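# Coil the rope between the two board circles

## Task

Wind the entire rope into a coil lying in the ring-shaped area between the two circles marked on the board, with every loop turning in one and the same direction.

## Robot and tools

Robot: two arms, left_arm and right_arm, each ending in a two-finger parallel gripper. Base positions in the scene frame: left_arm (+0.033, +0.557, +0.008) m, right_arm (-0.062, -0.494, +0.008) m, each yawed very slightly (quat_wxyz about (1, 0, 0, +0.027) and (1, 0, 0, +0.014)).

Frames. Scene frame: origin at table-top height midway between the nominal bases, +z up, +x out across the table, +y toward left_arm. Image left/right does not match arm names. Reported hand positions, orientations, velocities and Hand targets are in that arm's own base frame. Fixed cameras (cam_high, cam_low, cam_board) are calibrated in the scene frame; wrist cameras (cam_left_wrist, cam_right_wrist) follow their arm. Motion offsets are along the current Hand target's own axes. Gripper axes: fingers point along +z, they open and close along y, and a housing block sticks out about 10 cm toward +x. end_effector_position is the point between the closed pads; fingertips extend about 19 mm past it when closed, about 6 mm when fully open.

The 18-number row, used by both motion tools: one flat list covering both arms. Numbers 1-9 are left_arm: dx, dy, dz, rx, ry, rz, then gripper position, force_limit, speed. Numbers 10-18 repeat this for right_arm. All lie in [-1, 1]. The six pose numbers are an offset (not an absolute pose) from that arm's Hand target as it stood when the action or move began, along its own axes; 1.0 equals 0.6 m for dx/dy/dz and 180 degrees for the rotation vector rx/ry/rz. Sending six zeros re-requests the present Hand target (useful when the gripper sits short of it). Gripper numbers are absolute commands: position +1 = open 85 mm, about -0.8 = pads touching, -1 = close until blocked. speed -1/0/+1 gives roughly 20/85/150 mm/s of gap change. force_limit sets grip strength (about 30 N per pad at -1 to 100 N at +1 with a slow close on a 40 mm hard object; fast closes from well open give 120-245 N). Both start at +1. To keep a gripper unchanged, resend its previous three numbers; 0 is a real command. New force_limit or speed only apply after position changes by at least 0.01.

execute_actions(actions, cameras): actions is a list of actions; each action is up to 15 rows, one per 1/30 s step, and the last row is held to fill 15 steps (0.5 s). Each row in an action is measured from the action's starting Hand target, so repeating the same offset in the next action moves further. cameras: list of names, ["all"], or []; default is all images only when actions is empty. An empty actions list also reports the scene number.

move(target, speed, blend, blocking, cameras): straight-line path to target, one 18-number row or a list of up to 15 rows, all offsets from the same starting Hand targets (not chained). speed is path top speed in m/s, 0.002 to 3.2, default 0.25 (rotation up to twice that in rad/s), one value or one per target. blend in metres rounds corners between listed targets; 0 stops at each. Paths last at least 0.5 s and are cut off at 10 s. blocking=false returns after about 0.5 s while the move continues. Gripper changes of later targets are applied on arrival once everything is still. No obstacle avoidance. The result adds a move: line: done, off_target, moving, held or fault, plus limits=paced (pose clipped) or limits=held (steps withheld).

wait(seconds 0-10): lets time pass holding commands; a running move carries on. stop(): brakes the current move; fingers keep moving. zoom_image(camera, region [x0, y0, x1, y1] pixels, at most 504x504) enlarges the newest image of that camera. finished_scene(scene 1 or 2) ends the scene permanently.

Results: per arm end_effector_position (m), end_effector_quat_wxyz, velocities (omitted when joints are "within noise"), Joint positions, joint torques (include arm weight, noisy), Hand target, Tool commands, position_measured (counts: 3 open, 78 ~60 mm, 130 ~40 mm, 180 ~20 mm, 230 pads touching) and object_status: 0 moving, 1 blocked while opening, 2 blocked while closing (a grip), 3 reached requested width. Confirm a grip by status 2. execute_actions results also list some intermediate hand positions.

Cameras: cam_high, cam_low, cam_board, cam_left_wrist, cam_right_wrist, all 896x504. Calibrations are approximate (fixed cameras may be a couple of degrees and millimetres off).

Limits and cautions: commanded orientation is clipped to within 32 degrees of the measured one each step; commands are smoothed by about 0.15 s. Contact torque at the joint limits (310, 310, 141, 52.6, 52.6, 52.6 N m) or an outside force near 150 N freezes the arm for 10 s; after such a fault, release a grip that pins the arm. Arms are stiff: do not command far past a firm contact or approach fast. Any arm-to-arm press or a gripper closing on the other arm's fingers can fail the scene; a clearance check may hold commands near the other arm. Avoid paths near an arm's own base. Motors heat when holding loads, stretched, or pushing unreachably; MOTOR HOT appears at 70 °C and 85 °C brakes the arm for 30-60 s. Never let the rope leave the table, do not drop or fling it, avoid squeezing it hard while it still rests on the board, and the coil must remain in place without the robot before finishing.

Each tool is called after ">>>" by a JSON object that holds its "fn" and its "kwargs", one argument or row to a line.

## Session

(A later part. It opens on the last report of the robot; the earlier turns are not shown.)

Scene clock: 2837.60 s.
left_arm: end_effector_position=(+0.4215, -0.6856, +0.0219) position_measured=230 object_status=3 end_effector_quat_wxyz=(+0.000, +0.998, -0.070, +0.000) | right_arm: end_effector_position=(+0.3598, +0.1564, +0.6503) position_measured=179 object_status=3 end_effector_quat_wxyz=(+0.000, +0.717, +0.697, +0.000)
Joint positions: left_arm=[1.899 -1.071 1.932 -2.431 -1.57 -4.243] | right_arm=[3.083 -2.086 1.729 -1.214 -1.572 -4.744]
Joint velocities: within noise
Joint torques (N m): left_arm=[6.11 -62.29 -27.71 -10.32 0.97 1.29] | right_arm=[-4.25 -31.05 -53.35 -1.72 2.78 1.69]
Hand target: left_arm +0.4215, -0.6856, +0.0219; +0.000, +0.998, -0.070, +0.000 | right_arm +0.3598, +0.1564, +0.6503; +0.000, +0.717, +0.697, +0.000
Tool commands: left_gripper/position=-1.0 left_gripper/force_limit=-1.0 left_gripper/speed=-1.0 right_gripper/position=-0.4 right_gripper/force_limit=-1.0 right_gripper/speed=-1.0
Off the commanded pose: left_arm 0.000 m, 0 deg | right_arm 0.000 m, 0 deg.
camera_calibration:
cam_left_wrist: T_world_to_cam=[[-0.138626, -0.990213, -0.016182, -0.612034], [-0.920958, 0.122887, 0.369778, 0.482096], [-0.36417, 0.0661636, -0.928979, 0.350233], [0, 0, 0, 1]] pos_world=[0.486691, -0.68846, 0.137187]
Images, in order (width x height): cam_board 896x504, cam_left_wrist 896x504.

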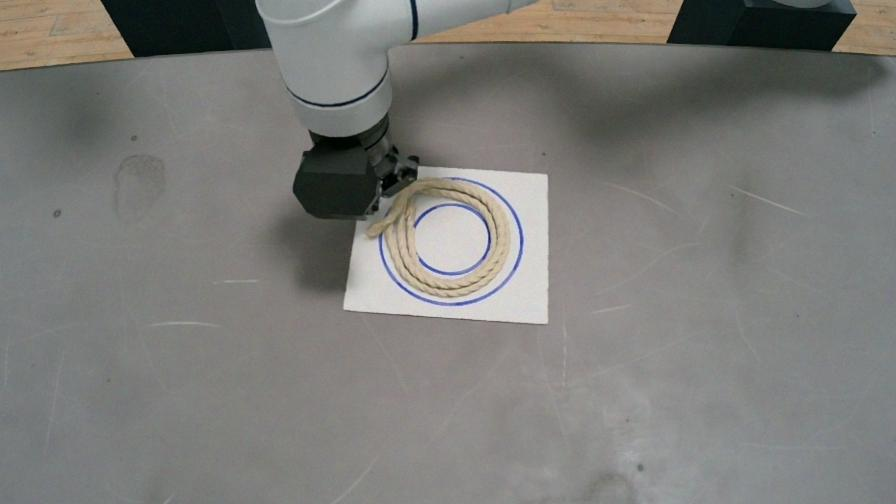

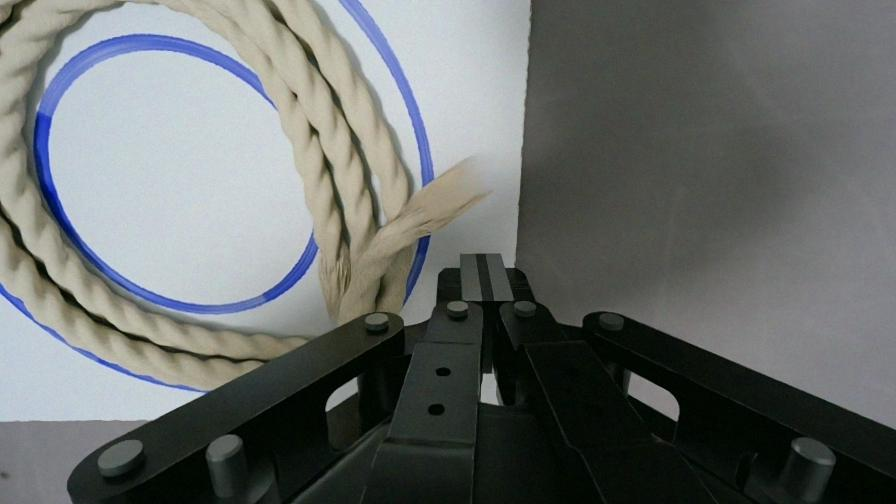

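>>> {"fn": "move", "kwargs": {
  "target": [
    [0.0020, -0.0050, 0.005, 0,0,0, -1,-1,-1, 0,0,0,0,0,0,-0.4,-1,-1],
    [0.0594, -0.0102, 0.005, 0,0,0, -1,-1,-1, 0,0,0,0,0,0,-0.4,-1,-1]
  ],
  "speed": 0.02,
  "blend": 0.002,
  "cameras": ["cam_board","cam_left_wrist"]
}}

>>> {"fn": "zoom_image", "kwargs": {
  "camera": "cam_board",
  "region": [353, 165, 528, 310]
}}

Scene clock: 2852.47 s.
left_arm: end_effector_position=(+0.4574, -0.6845, +0.0190) position_measured=230 object_status=3 end_effector_quat_wxyz=(+0.000, +0.998, -0.070, +0.000) | right_arm: end_effector_position=(+0.3598, +0.1564, +0.6503) position_measured=179 object_status=3 end_effector_quat_wxyz=(+0.000, +0.717, +0.697, +0.000)
Joint positions: left_arm=[1.942 -1.045 1.894 -2.419 -1.57 -4.2] | right_arm=[3.083 -2.086 1.729 -1.214 -1.572 -4.744]
Joint torques (N m): left_arm=[5.18 -65.43 -41.16 -2.33 0.73 1.54] | right_arm=[-5.8 -32.46 -52.7 -1.79 3.36 1.06]
Hand target: left_arm +0.4576, -0.6845, +0.0190; +0.000, +0.998, -0.070, +0.000 | right_arm +0.3598, +0.1564, +0.6503; +0.000, +0.717, +0.697, +0.000
Off the commanded pose: left_arm 0.000 m, 0 deg | right_arm 0.000 m, 0 deg.
move: done
camera_calibration:
cam_left_wrist: T_world_to_cam=[[-0.138626, -0.990213, -0.016182, -0.606101], [-0.920958, 0.122887, 0.369778, 0.516237], [-0.36417, 0.0661636, -0.928979, 0.36049], [0, 0, 0, 1]] pos_world=[0.522691, -0.68746, 0.134187]
Images, in order (width x height): cam_board 896x504, cam_left_wrist 896x504.

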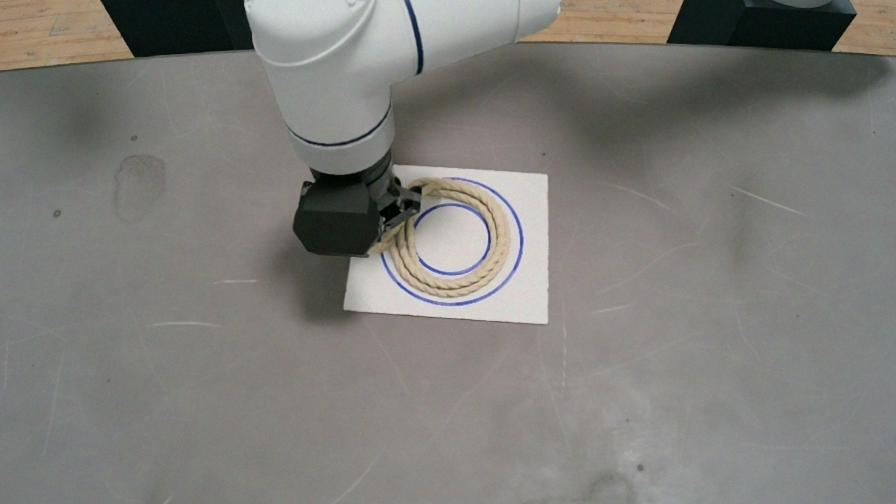

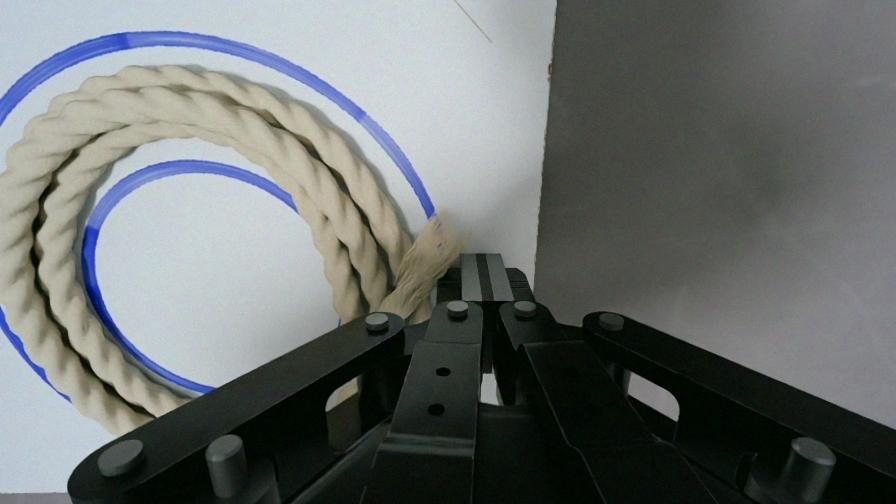

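Scaled by 2.880.

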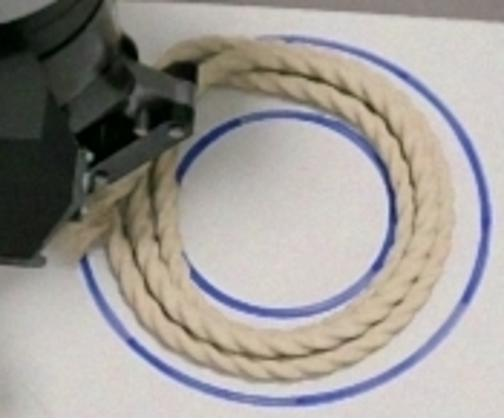

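>>> {"fn": "move", "kwargs": {
  "target": [
    [0.0012, 0.0133, 0.0, 0,0,0, -1,-1,-1, 0,0,0,0,0,0,-0.4,-1,-1],
    [0.0290, 0.0083, 0.0025, 0,0,-0.0833, -1,-1,-1, 0,0,0,0,0,0,-0.4,-1,-1],
    [0.0232, -0.0159, 0.0025, 0,0,-0.0833, -1,-1,-1, 0,0,0,0,0,0,-0.4,-1,-1]
  ],
  "speed": [0.03,0.03,0.015],
  "blend": 0.001,
  "cameras": ["cam_board","cam_left_wrist"]
}}

>>> {"fn": "zoom_image", "kwargs": {
  "camera": "cam_left_wrist",
  "region": [250, 0, 650, 330]
}}

>>> {"fn": "zoom_image", "kwargs": {
  "camera": "cam_board",
  "region": [353, 165, 528, 310]
}}

Scene clock: 2925.93 s.
left_arm: end_effector_position=(+0.4727, -0.6771, +0.0175) position_measured=230 object_status=3 end_effector_quat_wxyz=(+0.000, +0.998, +0.061, +0.000) | right_arm: end_effector_position=(+0.3598, +0.1564, +0.6503) position_measured=179 object_status=3 end_effector_quat_wxyz=(+0.000, +0.717, +0.697, +0.000)
Joint positions: left_arm=[1.963 -1.041 1.889 -2.419 -1.57 -4.441] | right_arm=[3.083 -2.086 1.729 -1.214 -1.572 -4.744]
Joint torques (N m): left_arm=[5.15 -85.08 -28.94 -10.53 1.03 2.13] | right_arm=[-8.46 -27.24 -54.18 -2.06 2.37 0.92]
Hand target: left_arm +0.4727, -0.6770, +0.0175; +0.000, +0.998, +0.061, +0.000 | right_arm +0.3598, +0.1564, +0.6503; +0.000, +0.717, +0.697, +0.000
Off the commanded pose: left_arm 0.000 m, 0 deg | right_arm 0.000 m, 0 deg.
move: done
camera_calibration:
cam_left_wrist: T_world_to_cam=[[0.122289, -0.992365, -0.0160435, -0.72149], [-0.921447, -0.119526, 0.369661, 0.36607], [-0.368756, -0.0304221, -0.929028, 0.300943], [0, 0, 0, 1]] pos_world=[0.536519, -0.663071, 0.132688]
Images, in order (width x height): cam_board 896x504, cam_left_wrist 896x504.

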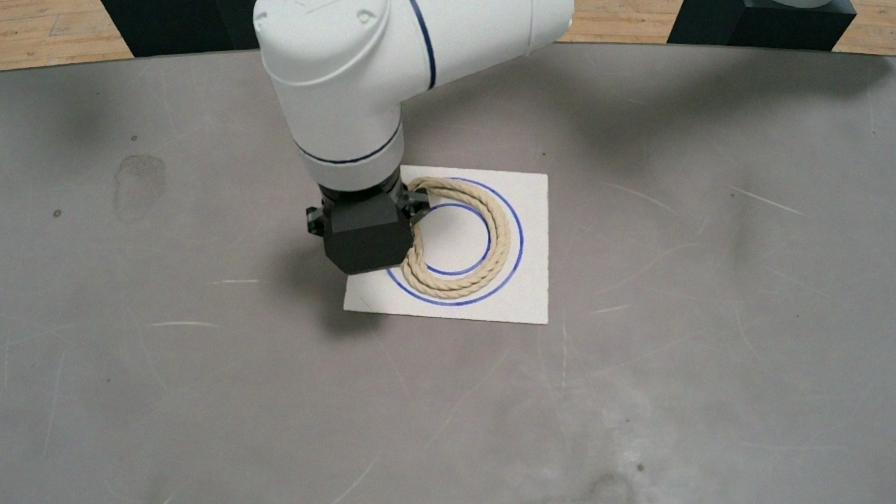

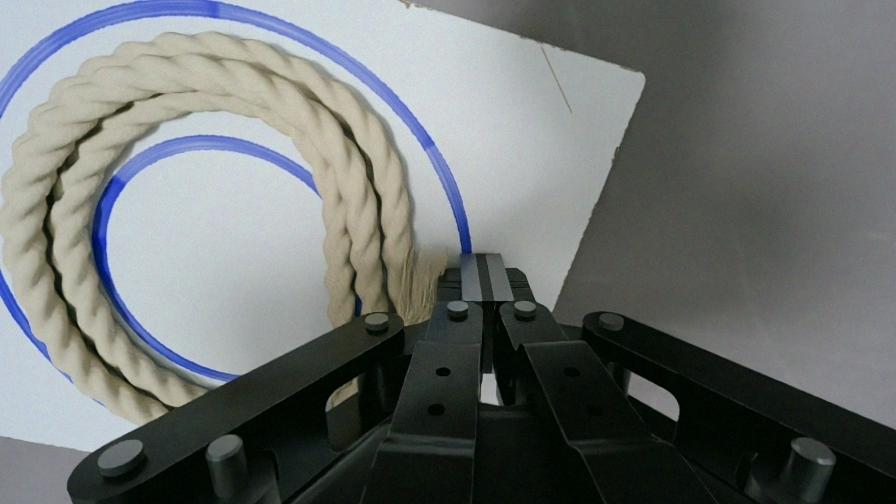

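Scaled by 1.260.

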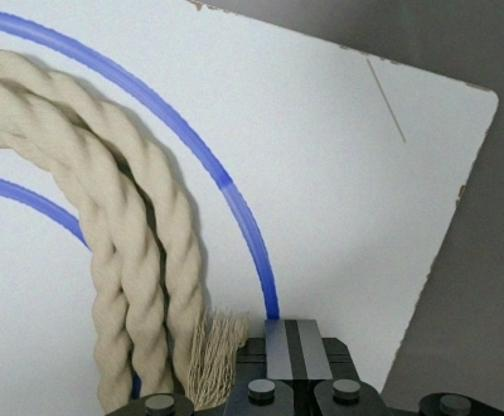

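Scaled by 2.880.

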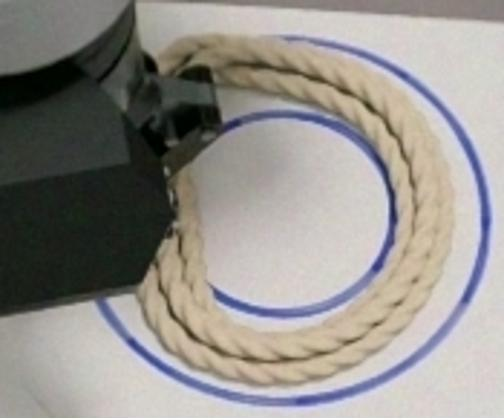

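>>> {"fn": "move", "kwargs": {
  "target": [
    [0.0, 0.025, 0.0, 0,0,0, -1,-1,-1, 0,0,0,0,0,0,-0.4,-1,-1],
    [0.0, 0.03, -0.12, 0,0,0, -1,-1,-1, 0,0,0,0,0,0,-0.4,-1,-1],
    [-0.1653, -0.0698, -0.2375, 0,0,0, -1,-1,-1, 0,0,0,0,0,0,-0.4,-1,-1]
  ],
  "speed": [0.02,0.08,0.12],
  "blend": 0.003,
  "cameras": ["cam_board","cam_left_wrist","cam_high","cam_low"]
}}

>>> {"fn": "zoom_image", "kwargs": {
  "camera": "cam_board",
  "region": [373, 165, 528, 310]
}}

>>> {"fn": "zoom_image", "kwargs": {
  "camera": "cam_left_wrist",
  "region": [200, 0, 600, 330]
}}

Scene clock: 2989.40 s.
left_arm: end_effector_position=(+0.3692, -0.6476, +0.1599) position_measured=230 object_status=3 end_effector_quat_wxyz=(+0.000, +0.998, +0.061, +0.000) | right_arm: end_effector_position=(+0.3598, +0.1564, +0.6503) position_measured=179 object_status=3 end_effector_quat_wxyz=(+0.000, +0.717, +0.697, +0.000)
Joint positions: left_arm=[1.848 -1.316 1.976 -2.231 -1.57 -4.556] | right_arm=[3.083 -2.086 1.729 -1.214 -1.572 -4.744]
Joint torques (N m): left_arm=[-9.25 -73.38 -35.54 -1.39 0.97 -0.79] | right_arm=[-4.83 -29.26 -52.77 -1.57 2.72 0.75]
Hand target: left_arm +0.3691, -0.6475, +0.1599; +0.000, +0.998, +0.061, +0.000 | right_arm +0.3598, +0.1564, +0.6503; +0.000, +0.717, +0.697, +0.000
Off the commanded pose: left_arm 0.000 m, 0 deg | right_arm 0.000 m, 0 deg.
move: done
camera_calibration:
cam_left_wrist: T_world_to_cam=[[0.122289, -0.992365, -0.0160435, -0.677175], [-0.921447, -0.119526, 0.369661, 0.221599], [-0.368756, -0.0304221, -0.929028, 0.395971], [0, 0, 0, 1]] pos_world=[0.433019, -0.633471, 0.275088]
Images, in order (width x height): cam_high 896x504, cam_low 896x504, cam_board 896x504, cam_left_wrist 896x504.

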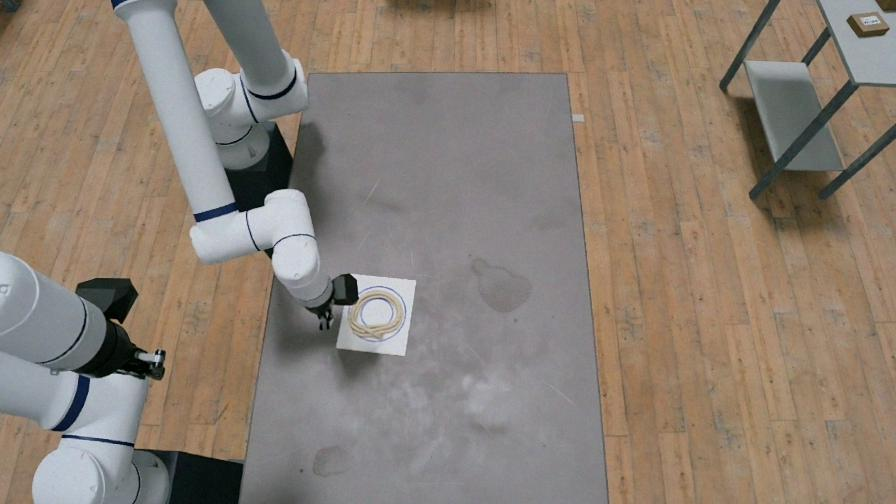

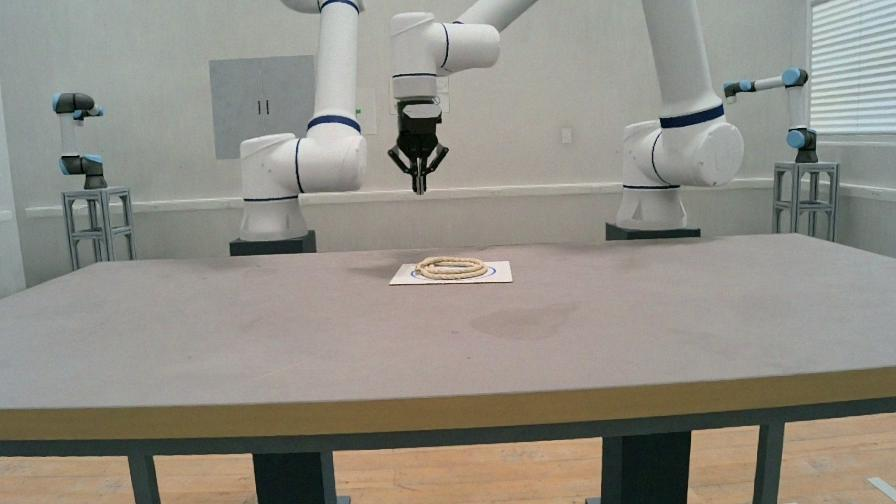

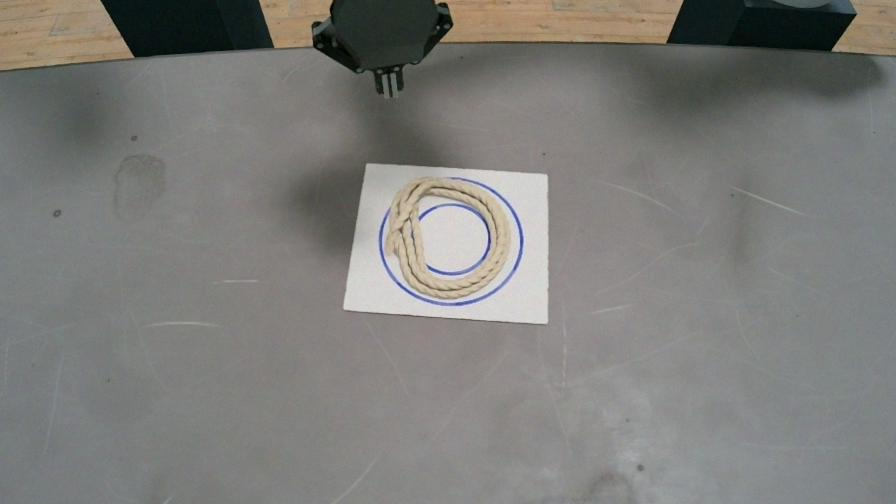

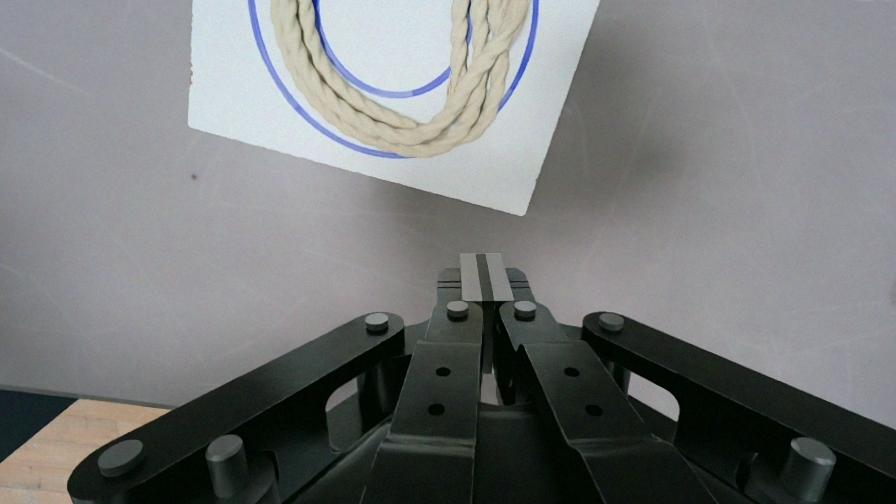

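Scaled by 3.252.

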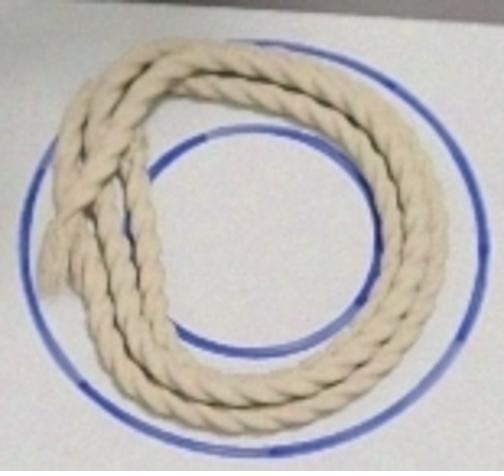

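Scaled by 1.260.

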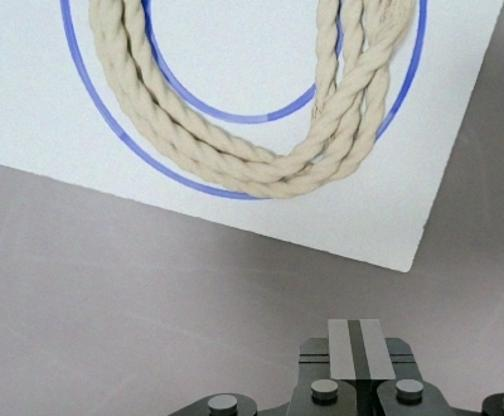

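>>> {"fn": "move", "kwargs": {
  "target": [
    [0.1654, -0.0472, 0.15, 0,0,0, -1,-1,-1, 0,0,0,0,0,0,-0.4,-1,-1],
    [0.1654, -0.0472, 0.2373, 0,0,0, -1,-1,-1, 0,0,0,0,0,0,-0.4,-1,-1],
    [0.1654, -0.0097, 0.2373, 0,0,0, -1,-1,-1, 0,0,0,0,0,0,-0.4,-1,-1]
  ],
  "speed": [0.15,0.06,0.015],
  "blend": [0.01,0,0],
  "cameras": ["cam_board","cam_left_wrist"]
}}

>>> {"fn": "zoom_image", "kwargs": {
  "camera": "cam_left_wrist",
  "region": [250, 0, 700, 330]
}}

>>> {"fn": "zoom_image", "kwargs": {
  "camera": "cam_board",
  "region": [353, 165, 528, 310]
}}

Scene clock: 3026.03 s.
left_arm: end_effector_position=(+0.4670, -0.6295, +0.0176) position_measured=230 object_status=3 end_effector_quat_wxyz=(+0.000, +0.998, +0.061, +0.000) | right_arm: end_effector_position=(+0.3598, +0.1564, +0.6503) position_measured=179 object_status=3 end_effector_quat_wxyz=(+0.000, +0.717, +0.697, +0.000)
Joint positions: left_arm=[1.98 -1.089 1.976 -2.458 -1.57 -4.424] | right_arm=[3.083 -2.086 1.729 -1.214 -1.572 -4.744]
Joint torques (N m): left_arm=[-10.42 -60.55 -40.18 -1.83 -1.15 -0.51] | right_arm=[-6.61 -29.49 -53.1 -2.18 2.54 0.77]
Hand target: left_arm +0.4670, -0.6297, +0.0176; +0.000, +0.998, +0.061, +0.000 | right_arm +0.3598, +0.1564, +0.6503; +0.000, +0.717, +0.697, +0.000
Off the commanded pose: left_arm 0.000 m, 0 deg | right_arm 0.000 m, 0 deg.
move: done
camera_calibration:
cam_left_wrist: T_world_to_cam=[[0.122289, -0.992365, -0.0160435, -0.673555], [-0.921447, -0.119526, 0.369661, 0.36647], [-0.368756, -0.0304221, -0.929028, 0.300383], [0, 0, 0, 1]] pos_world=[0.530819, -0.615471, 0.132788]
Images, in order (width x height): cam_board 896x504, cam_left_wrist 896x504.

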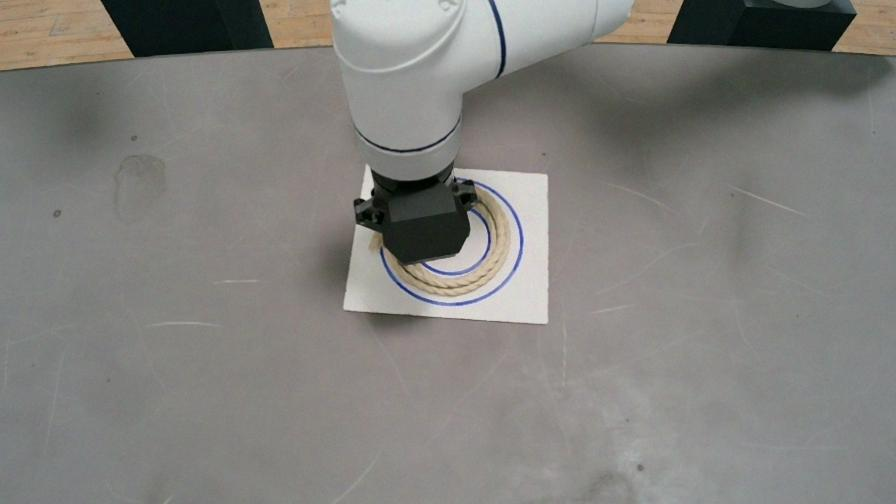

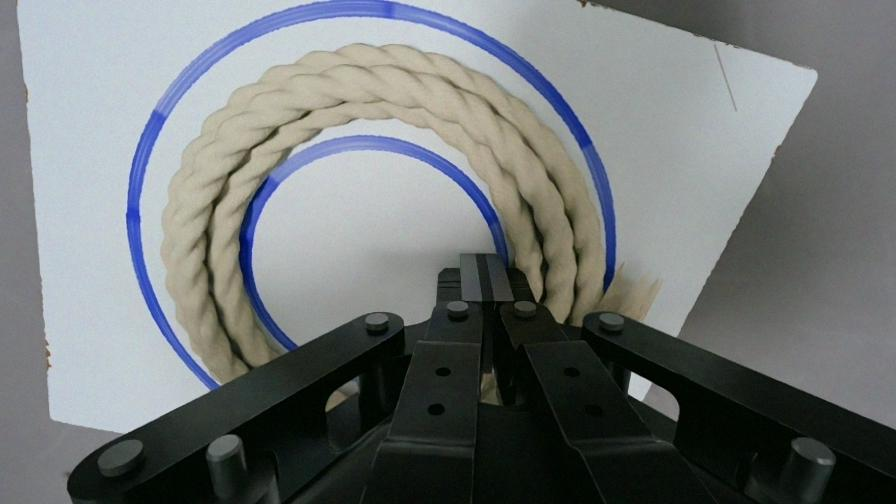

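Scaled by 1.120.

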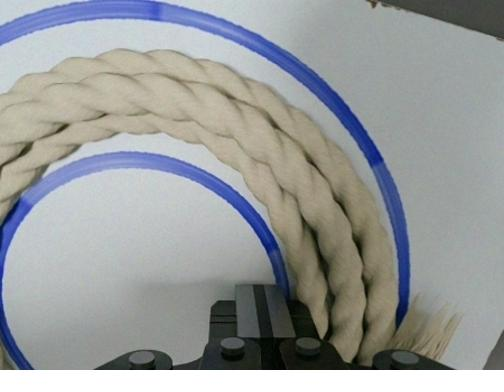

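Scaled by 2.880.

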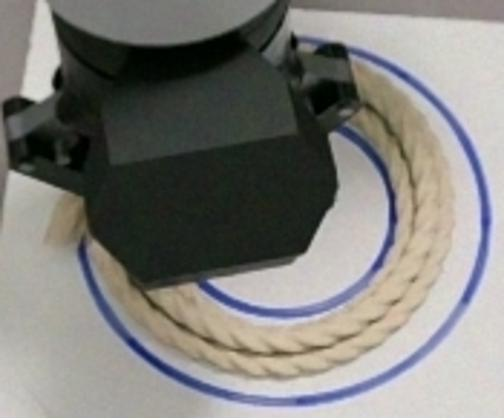

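>>> {"fn": "move", "kwargs": {
  "target": [
    [0.0, -0.016, 0.0, 0,0,0, -1,-1,-1, 0,0,0,0,0,0,-0.4,-1,-1],
    [0.0, -0.016, -0.12, 0,0,0, -1,-1,-1, 0,0,0,0,0,0,-0.4,-1,-1],
    [-0.119, 0.0352, -0.18, 0,0,0, -1,-1,-1, 0,0,0,0,0,0,-0.4,-1,-1]
  ],
  "speed": [0.02,0.08,0.12],
  "blend": 0.003,
  "cameras": ["cam_board","cam_left_wrist"]
}}

>>> {"fn": "zoom_image", "kwargs": {
  "camera": "cam_left_wrist",
  "region": [200, 0, 620, 280]
}}

>>> {"fn": "zoom_image", "kwargs": {
  "camera": "cam_board",
  "region": [373, 165, 528, 310]
}}

Scene clock: 3070.37 s.
left_arm: end_effector_position=(+0.3987, -0.6593, +0.1255) position_measured=230 object_status=3 end_effector_quat_wxyz=(+0.000, +0.998, +0.061, +0.000) | right_arm: end_effector_position=(+0.3598, +0.1564, +0.6503) position_measured=179 object_status=3 end_effector_quat_wxyz=(+0.000, +0.717, +0.697, +0.000)
Joint positions: left_arm=[1.882 -1.242 1.951 -2.28 -1.57 -4.522] | right_arm=[3.083 -2.086 1.729 -1.214 -1.572 -4.744]
Joint torques (N m): left_arm=[-8.75 -76.61 -47.13 -1.21 1.13 -0.83] | right_arm=[-7.47 -29.16 -52.71 -2.06 2.54 0.98]
Hand target: left_arm +0.3986, -0.6593, +0.1256; +0.000, +0.998, +0.061, +0.000 | right_arm +0.3598, +0.1564, +0.6503; +0.000, +0.717, +0.697, +0.000
Off the commanded pose: left_arm 0.000 m, 0 deg | right_arm 0.000 m, 0 deg.
move: done
camera_calibration:
cam_left_wrist: T_world_to_cam=[[0.122288, -0.992365, -0.0160432, -0.692945], [-0.921447, -0.119525, 0.369661, 0.2601], [-0.368756, -0.0304221, -0.929028, 0.374535], [0, 0, 0, 1]] pos_world=[0.462519, -0.645171, 0.240688]
Images, in order (width x height): cam_board 896x504, cam_left_wrist 896x504.

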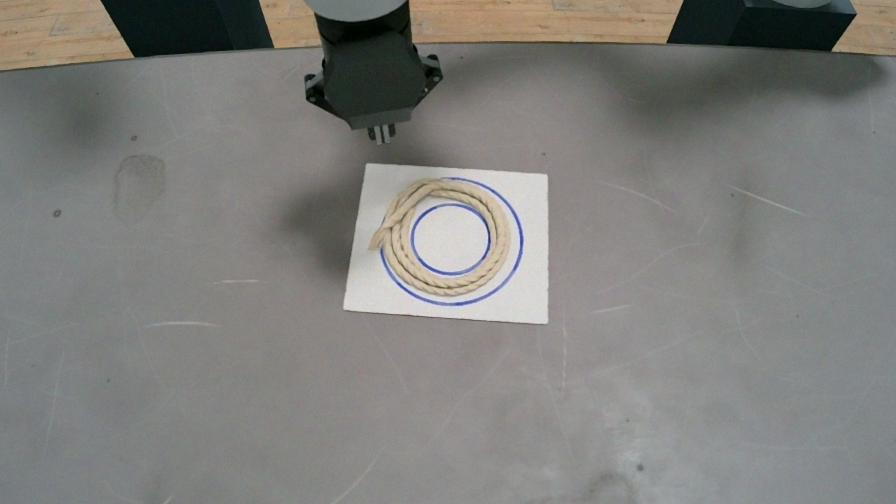

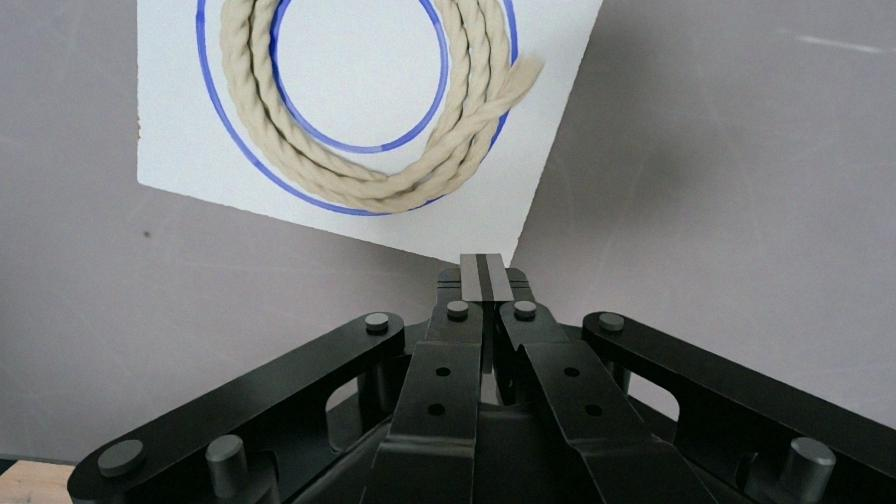

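Scaled by 1.200.

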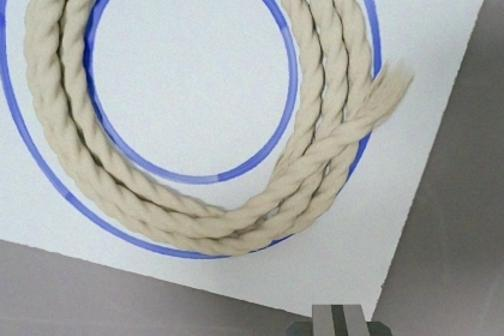

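Scaled by 3.252.

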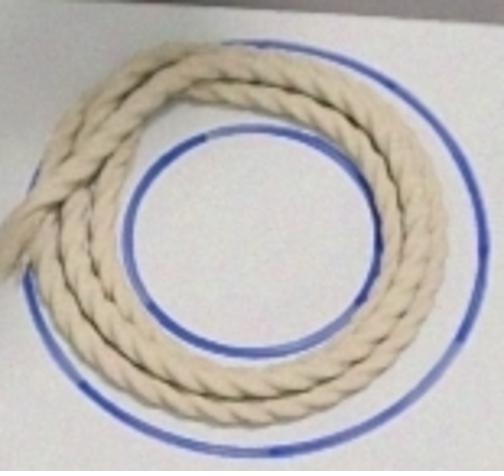

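>>> {"fn": "zoom_image", "kwargs": {
  "camera": "cam_board",
  "region": [365, 165, 445, 265]
}}

>>> {"fn": "zoom_image", "kwargs": {
  "camera": "cam_left_wrist",
  "region": [340, 0, 580, 240]
}}

Scaled by 5.040.

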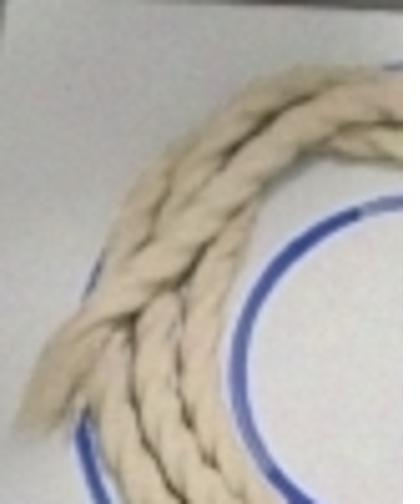

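Scaled by 2.100.

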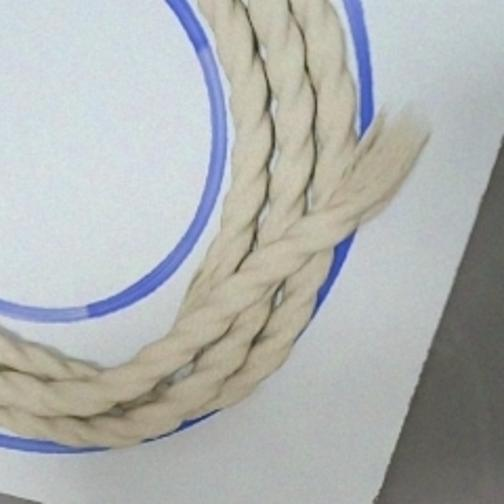

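>>> {"fn": "move", "kwargs": {
  "target": [0.0771, 0.0119, 0.118, 0,0,0.3022, -0.4,-1,-1, 0,0,0,0,0,0,-0.4,-1,-1],
  "speed": 0.1,
  "cameras": ["cam_board","cam_left_wrist"]
}}

>>> {"fn": "zoom_image", "kwargs": {
  "camera": "cam_left_wrist",
  "region": [320, 120, 660, 330]
}}

Scene clock: 3163.67 s.
left_arm: end_effector_position=(+0.4455, -0.6608, +0.0548) position_measured=179 object_status=3 end_effector_quat_wxyz=(+0.000, +0.916, -0.402, +0.000) | right_arm: end_effector_position=(+0.3598, +0.1564, +0.6503) position_measured=179 object_status=3 end_effector_quat_wxyz=(+0.000, +0.717, +0.697, +0.000)
Joint positions: left_arm=[1.939 -1.123 1.936 -2.383 -1.57 -3.516] | right_arm=[3.083 -2.086 1.729 -1.214 -1.572 -4.744]
Joint torques (N m): left_arm=[7.69 -60.14 -42.94 -10.59 -1.21 1.77] | right_arm=[-5.42 -28.43 -52.71 -2.18 2.76 0.56]
Hand target: left_arm +0.4455, -0.6608, +0.0548; +0.000, +0.915, -0.402, +0.000 | right_arm +0.3598, +0.1564, +0.6503; +0.000, +0.717, +0.697, +0.000
Off the commanded pose: left_arm 0.000 m, 0 deg | right_arm 0.000 m, 0 deg.
move: done
camera_calibration:
cam_left_wrist: T_world_to_cam=[[-0.735589, -0.67723, -0.0163961, -0.110882], [-0.633616, 0.679252, 0.370334, 0.728601], [-0.239664, 0.282803, -0.928754, 0.475506], [0, 0, 0, 1]] pos_world=[0.494052, -0.704471, 0.169984]
Images, in order (width x height): cam_board 896x504, cam_left_wrist 896x504.

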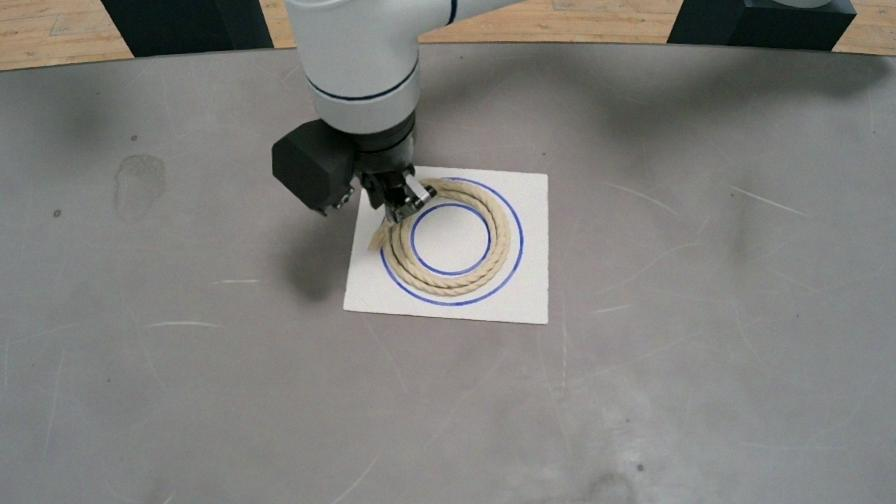

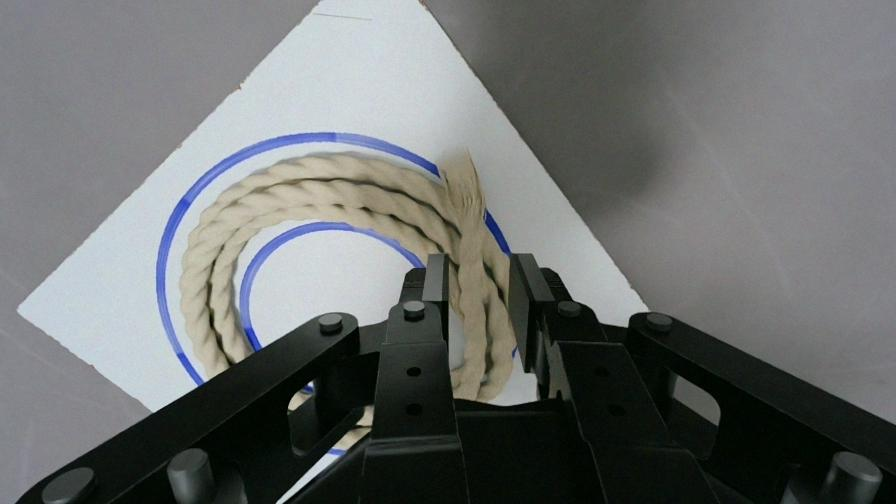

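Scaled by 1.482.

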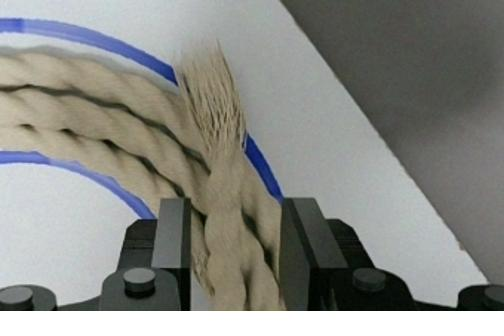

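>>> {"fn": "move", "kwargs": {
  "target": [0,0,0.0505, 0,0,0, -0.4,-1,-1, 0,0,0,0,0,0,-0.4,-1,-1],
  "speed": 0.04,
  "cameras": ["cam_low","cam_left_wrist"]
}}

>>> {"fn": "zoom_image", "kwargs": {
  "camera": "cam_left_wrist",
  "region": [320, 120, 660, 330]
}}

>>> {"fn": "zoom_image", "kwargs": {
  "camera": "cam_low",
  "region": [370, 200, 530, 300]
}}

Scene clock: 3184.23 s.
left_arm: end_effector_position=(+0.4455, -0.6609, +0.0248) position_measured=179 object_status=3 end_effector_quat_wxyz=(+0.000, +0.915, -0.402, +0.000) | right_arm: end_effector_position=(+0.3598, +0.1564, +0.6503) position_measured=179 object_status=3 end_effector_quat_wxyz=(+0.000, +0.717, +0.697, +0.000)
Joint positions: left_arm=[1.939 -1.084 1.947 -2.434 -1.57 -3.516] | right_arm=[3.083 -2.086 1.729 -1.214 -1.572 -4.744]
Joint torques (N m): left_arm=[9.02 -41.13 -13.98 -6.86 -0.84 2.28] | right_arm=[-3.53 -27.34 -51.79 -2 2.57 0.5]
Hand target: left_arm +0.4455, -0.6608, +0.0245; +0.000, +0.915, -0.402, +0.000 | right_arm +0.3598, +0.1564, +0.6503; +0.000, +0.717, +0.697, +0.000
Off the commanded pose: left_arm 0.000 m, 0 deg | right_arm 0.000 m, 0 deg.
move: done
camera_calibration:
cam_left_wrist: T_world_to_cam=[[-0.735706, -0.677106, -0.0162696, -0.111242], [-0.633554, 0.679495, 0.369995, 0.740029], [-0.239471, 0.282515, -0.928891, 0.447418], [0, 0, 0, 1]] pos_world=[0.494151, -0.704571, 0.139986]
Images, in order (width x height): cam_low 896x504, cam_left_wrist 896x504.

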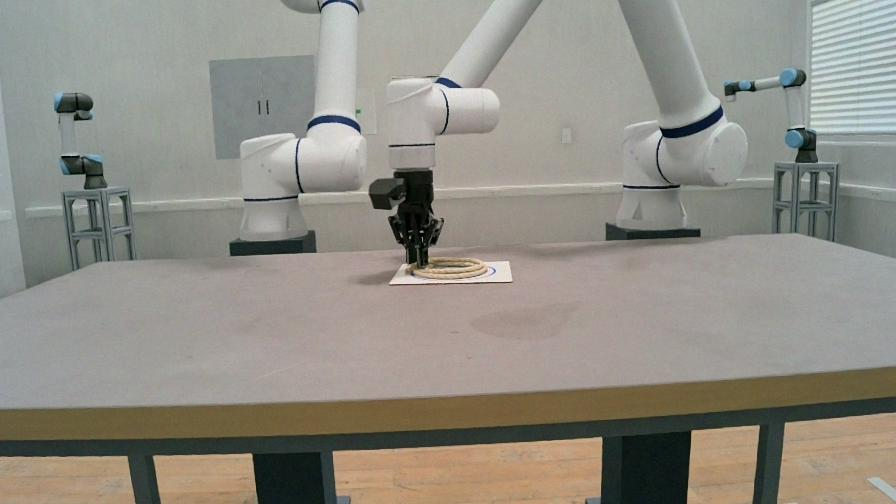

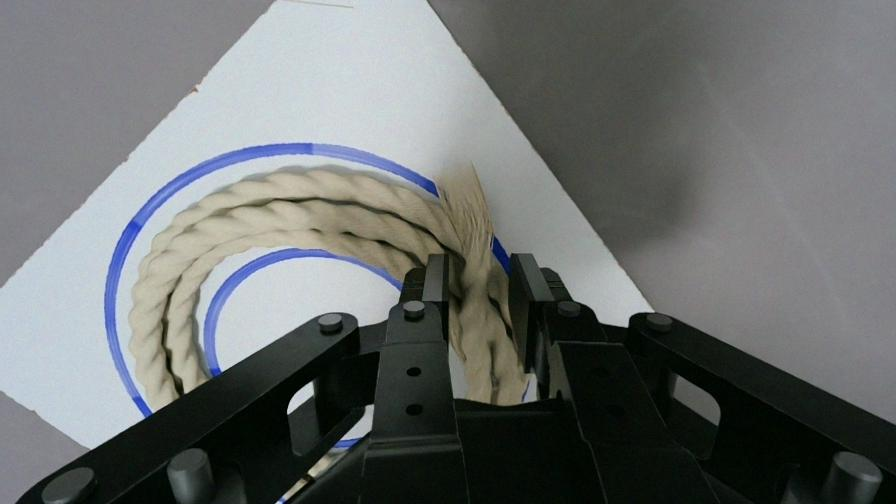

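Scaled by 1.482.

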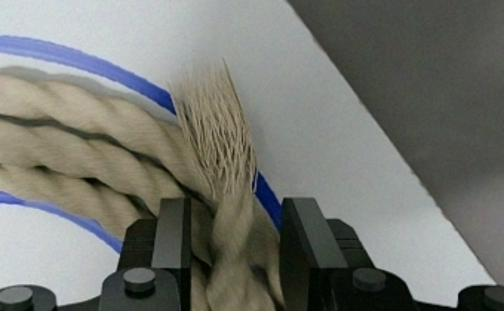

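Scaled by 3.150.

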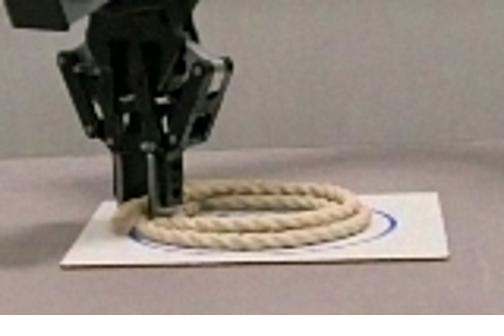

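>>> {"fn": "move", "kwargs": {
  "target": [0,0,0, 0,0,0, -1,-1,-1, 0,0,0,0,0,0,-0.4,-1,-1],
  "speed": 0.04,
  "cameras": ["cam_left_wrist"]
}}

>>> {"fn": "zoom_image", "kwargs": {
  "camera": "cam_left_wrist",
  "region": [320, 120, 660, 330]
}}

Scene clock: 3194.17 s.
left_arm: end_effector_position=(+0.4455, -0.6607, +0.0245) position_measured=209 object_status=0 end_effector_quat_wxyz=(+0.000, +0.915, -0.402, +0.000) | right_arm: end_effector_position=(+0.3598, +0.1564, +0.6503) position_measured=179 object_status=3 end_effector_quat_wxyz=(+0.000, +0.717, +0.697, +0.000)
Joint positions: left_arm=[1.939 -1.083 1.947 -2.434 -1.57 -3.516] | right_arm=[3.083 -2.086 1.729 -1.214 -1.572 -4.744]
Joint torques (N m): left_arm=[0.58 -40.14 -13.31 -1.7 -0.52 1.96] | right_arm=[-5.97 -26.39 -51.72 -2.02 2.47 0.78]
Hand target: left_arm +0.4455, -0.6608, +0.0245; +0.000, +0.915, -0.402, +0.000 | right_arm +0.3598, +0.1564, +0.6503; +0.000, +0.717, +0.697, +0.000
Off the commanded pose: left_arm 0.000 m, 0 deg | right_arm 0.000 m, 0 deg.
move: done
camera_calibration:
cam_left_wrist: T_world_to_cam=[[-0.735696, -0.677113, -0.0164147, -0.111169], [-0.633529, 0.679364, 0.370277, 0.739929], [-0.239568, 0.28281, -0.928776, 0.44735], [0, 0, 0, 1]] pos_world=[0.494151, -0.704471, 0.139684]
Images, in order (width x height): cam_left_wrist 896x504.

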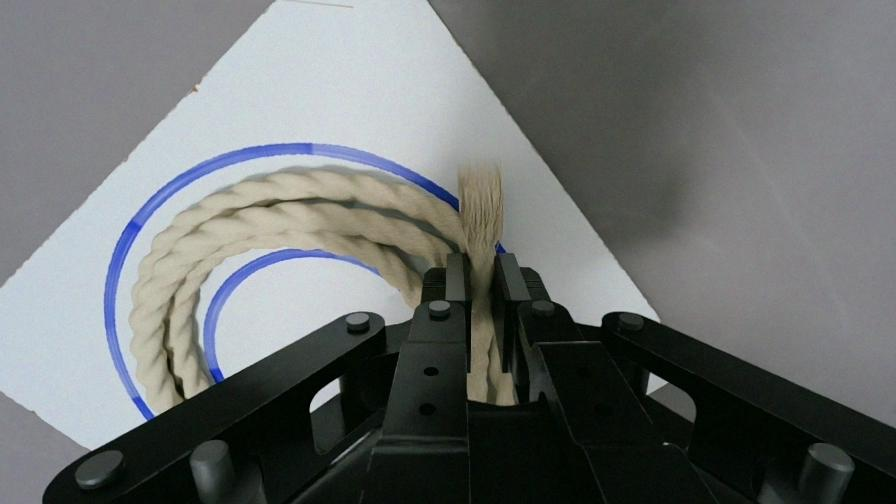

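Scaled by 1.482.

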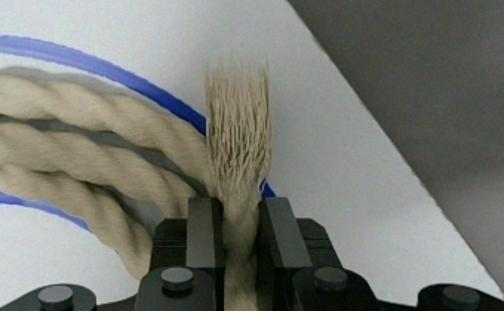

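>>> {"fn": "move", "kwargs": {
  "target": [
    [0,0,-0.0167, 0,0,0, -1,-1,-1, 0,0,0,0,0,0,-0.4,-1,-1],
    [-0.0056,-0.0260,-0.0167, 0,0,-0.2444, -1,-1,-1, 0,0,0,0,0,0,-0.4,-1,-1]
  ],
  "speed": [0.02,0.03],
  "cameras": ["cam_left_wrist","cam_low"]
}}

>>> {"fn": "zoom_image", "kwargs": {
  "camera": "cam_left_wrist",
  "region": [320, 120, 660, 330]
}}

>>> {"fn": "zoom_image", "kwargs": {
  "camera": "cam_low",
  "region": [370, 200, 530, 300]
}}

Scene clock: 3217.03 s.
left_arm: end_effector_position=(+0.4522, -0.6513, +0.0345) position_measured=209 object_status=2 end_effector_quat_wxyz=(+0.000, +0.991, -0.135, +0.000) | right_arm: end_effector_position=(+0.3598, +0.1564, +0.6503) position_measured=179 object_status=3 end_effector_quat_wxyz=(+0.000, +0.717, +0.697, +0.000)
Joint positions: left_arm=[1.952 -1.101 1.952 -2.421 -1.57 -4.062] | right_arm=[3.083 -2.086 1.729 -1.214 -1.572 -4.744]
Joint torques (N m): left_arm=[7.74 -81.58 -28.35 -10.41 1.13 -0.71] | right_arm=[-3.44 -26.66 -53.61 -2.42 2.2 1.05]
Hand target: left_arm +0.4522, -0.6513, +0.0345; +0.000, +0.991, -0.134, +0.000 (not the last commanded pose) | right_arm +0.3598, +0.1564, +0.6503; +0.000, +0.717, +0.697, +0.000
Off the commanded pose: left_arm 0.004 m, 12 deg | right_arm 0.000 m, 0 deg.
move: off_target (left_arm; path cut at 10 s); path passed 1 of 2 targets
camera_calibration:
cam_left_wrist: T_world_to_cam=[[-0.265168, -0.964066, -0.0162337, -0.49936], [-0.897382, 0.240598, 0.369889, 0.567581], [-0.352691, 0.11265, -0.928934, 0.395868], [0, 0, 0, 1]] pos_world=[0.516542, -0.66257, 0.149686]
Images, in order (width x height): cam_low 896x504, cam_left_wrist 896x504.

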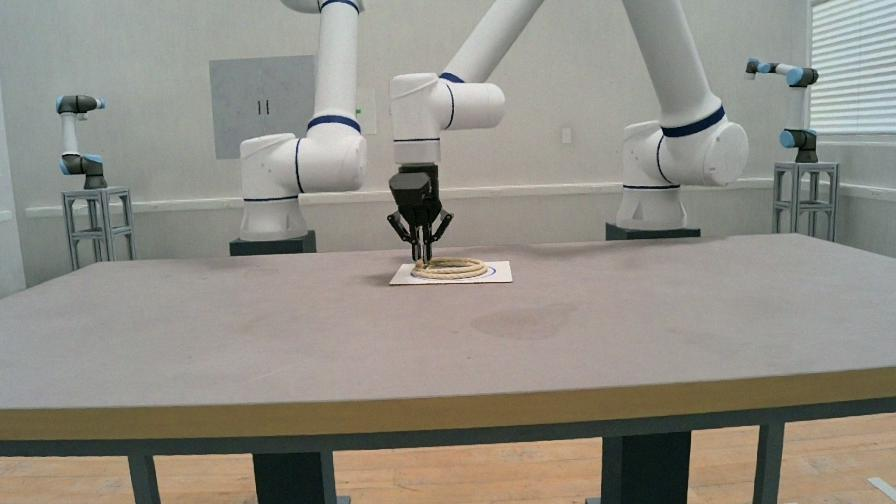

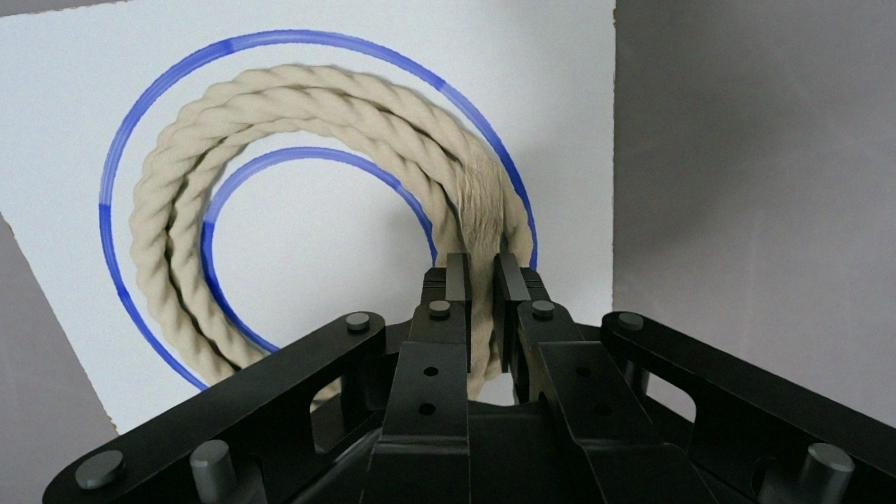

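Scaled by 1.482.

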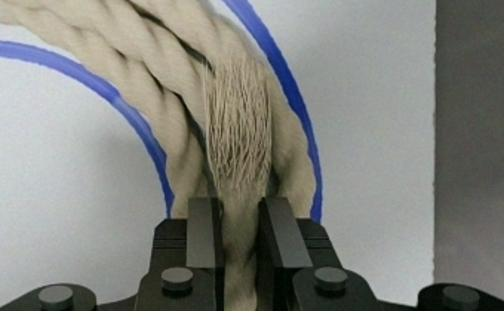

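Scaled by 3.150.

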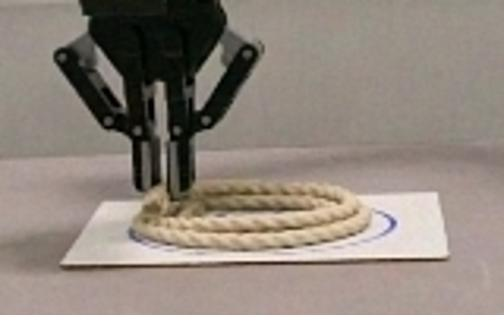

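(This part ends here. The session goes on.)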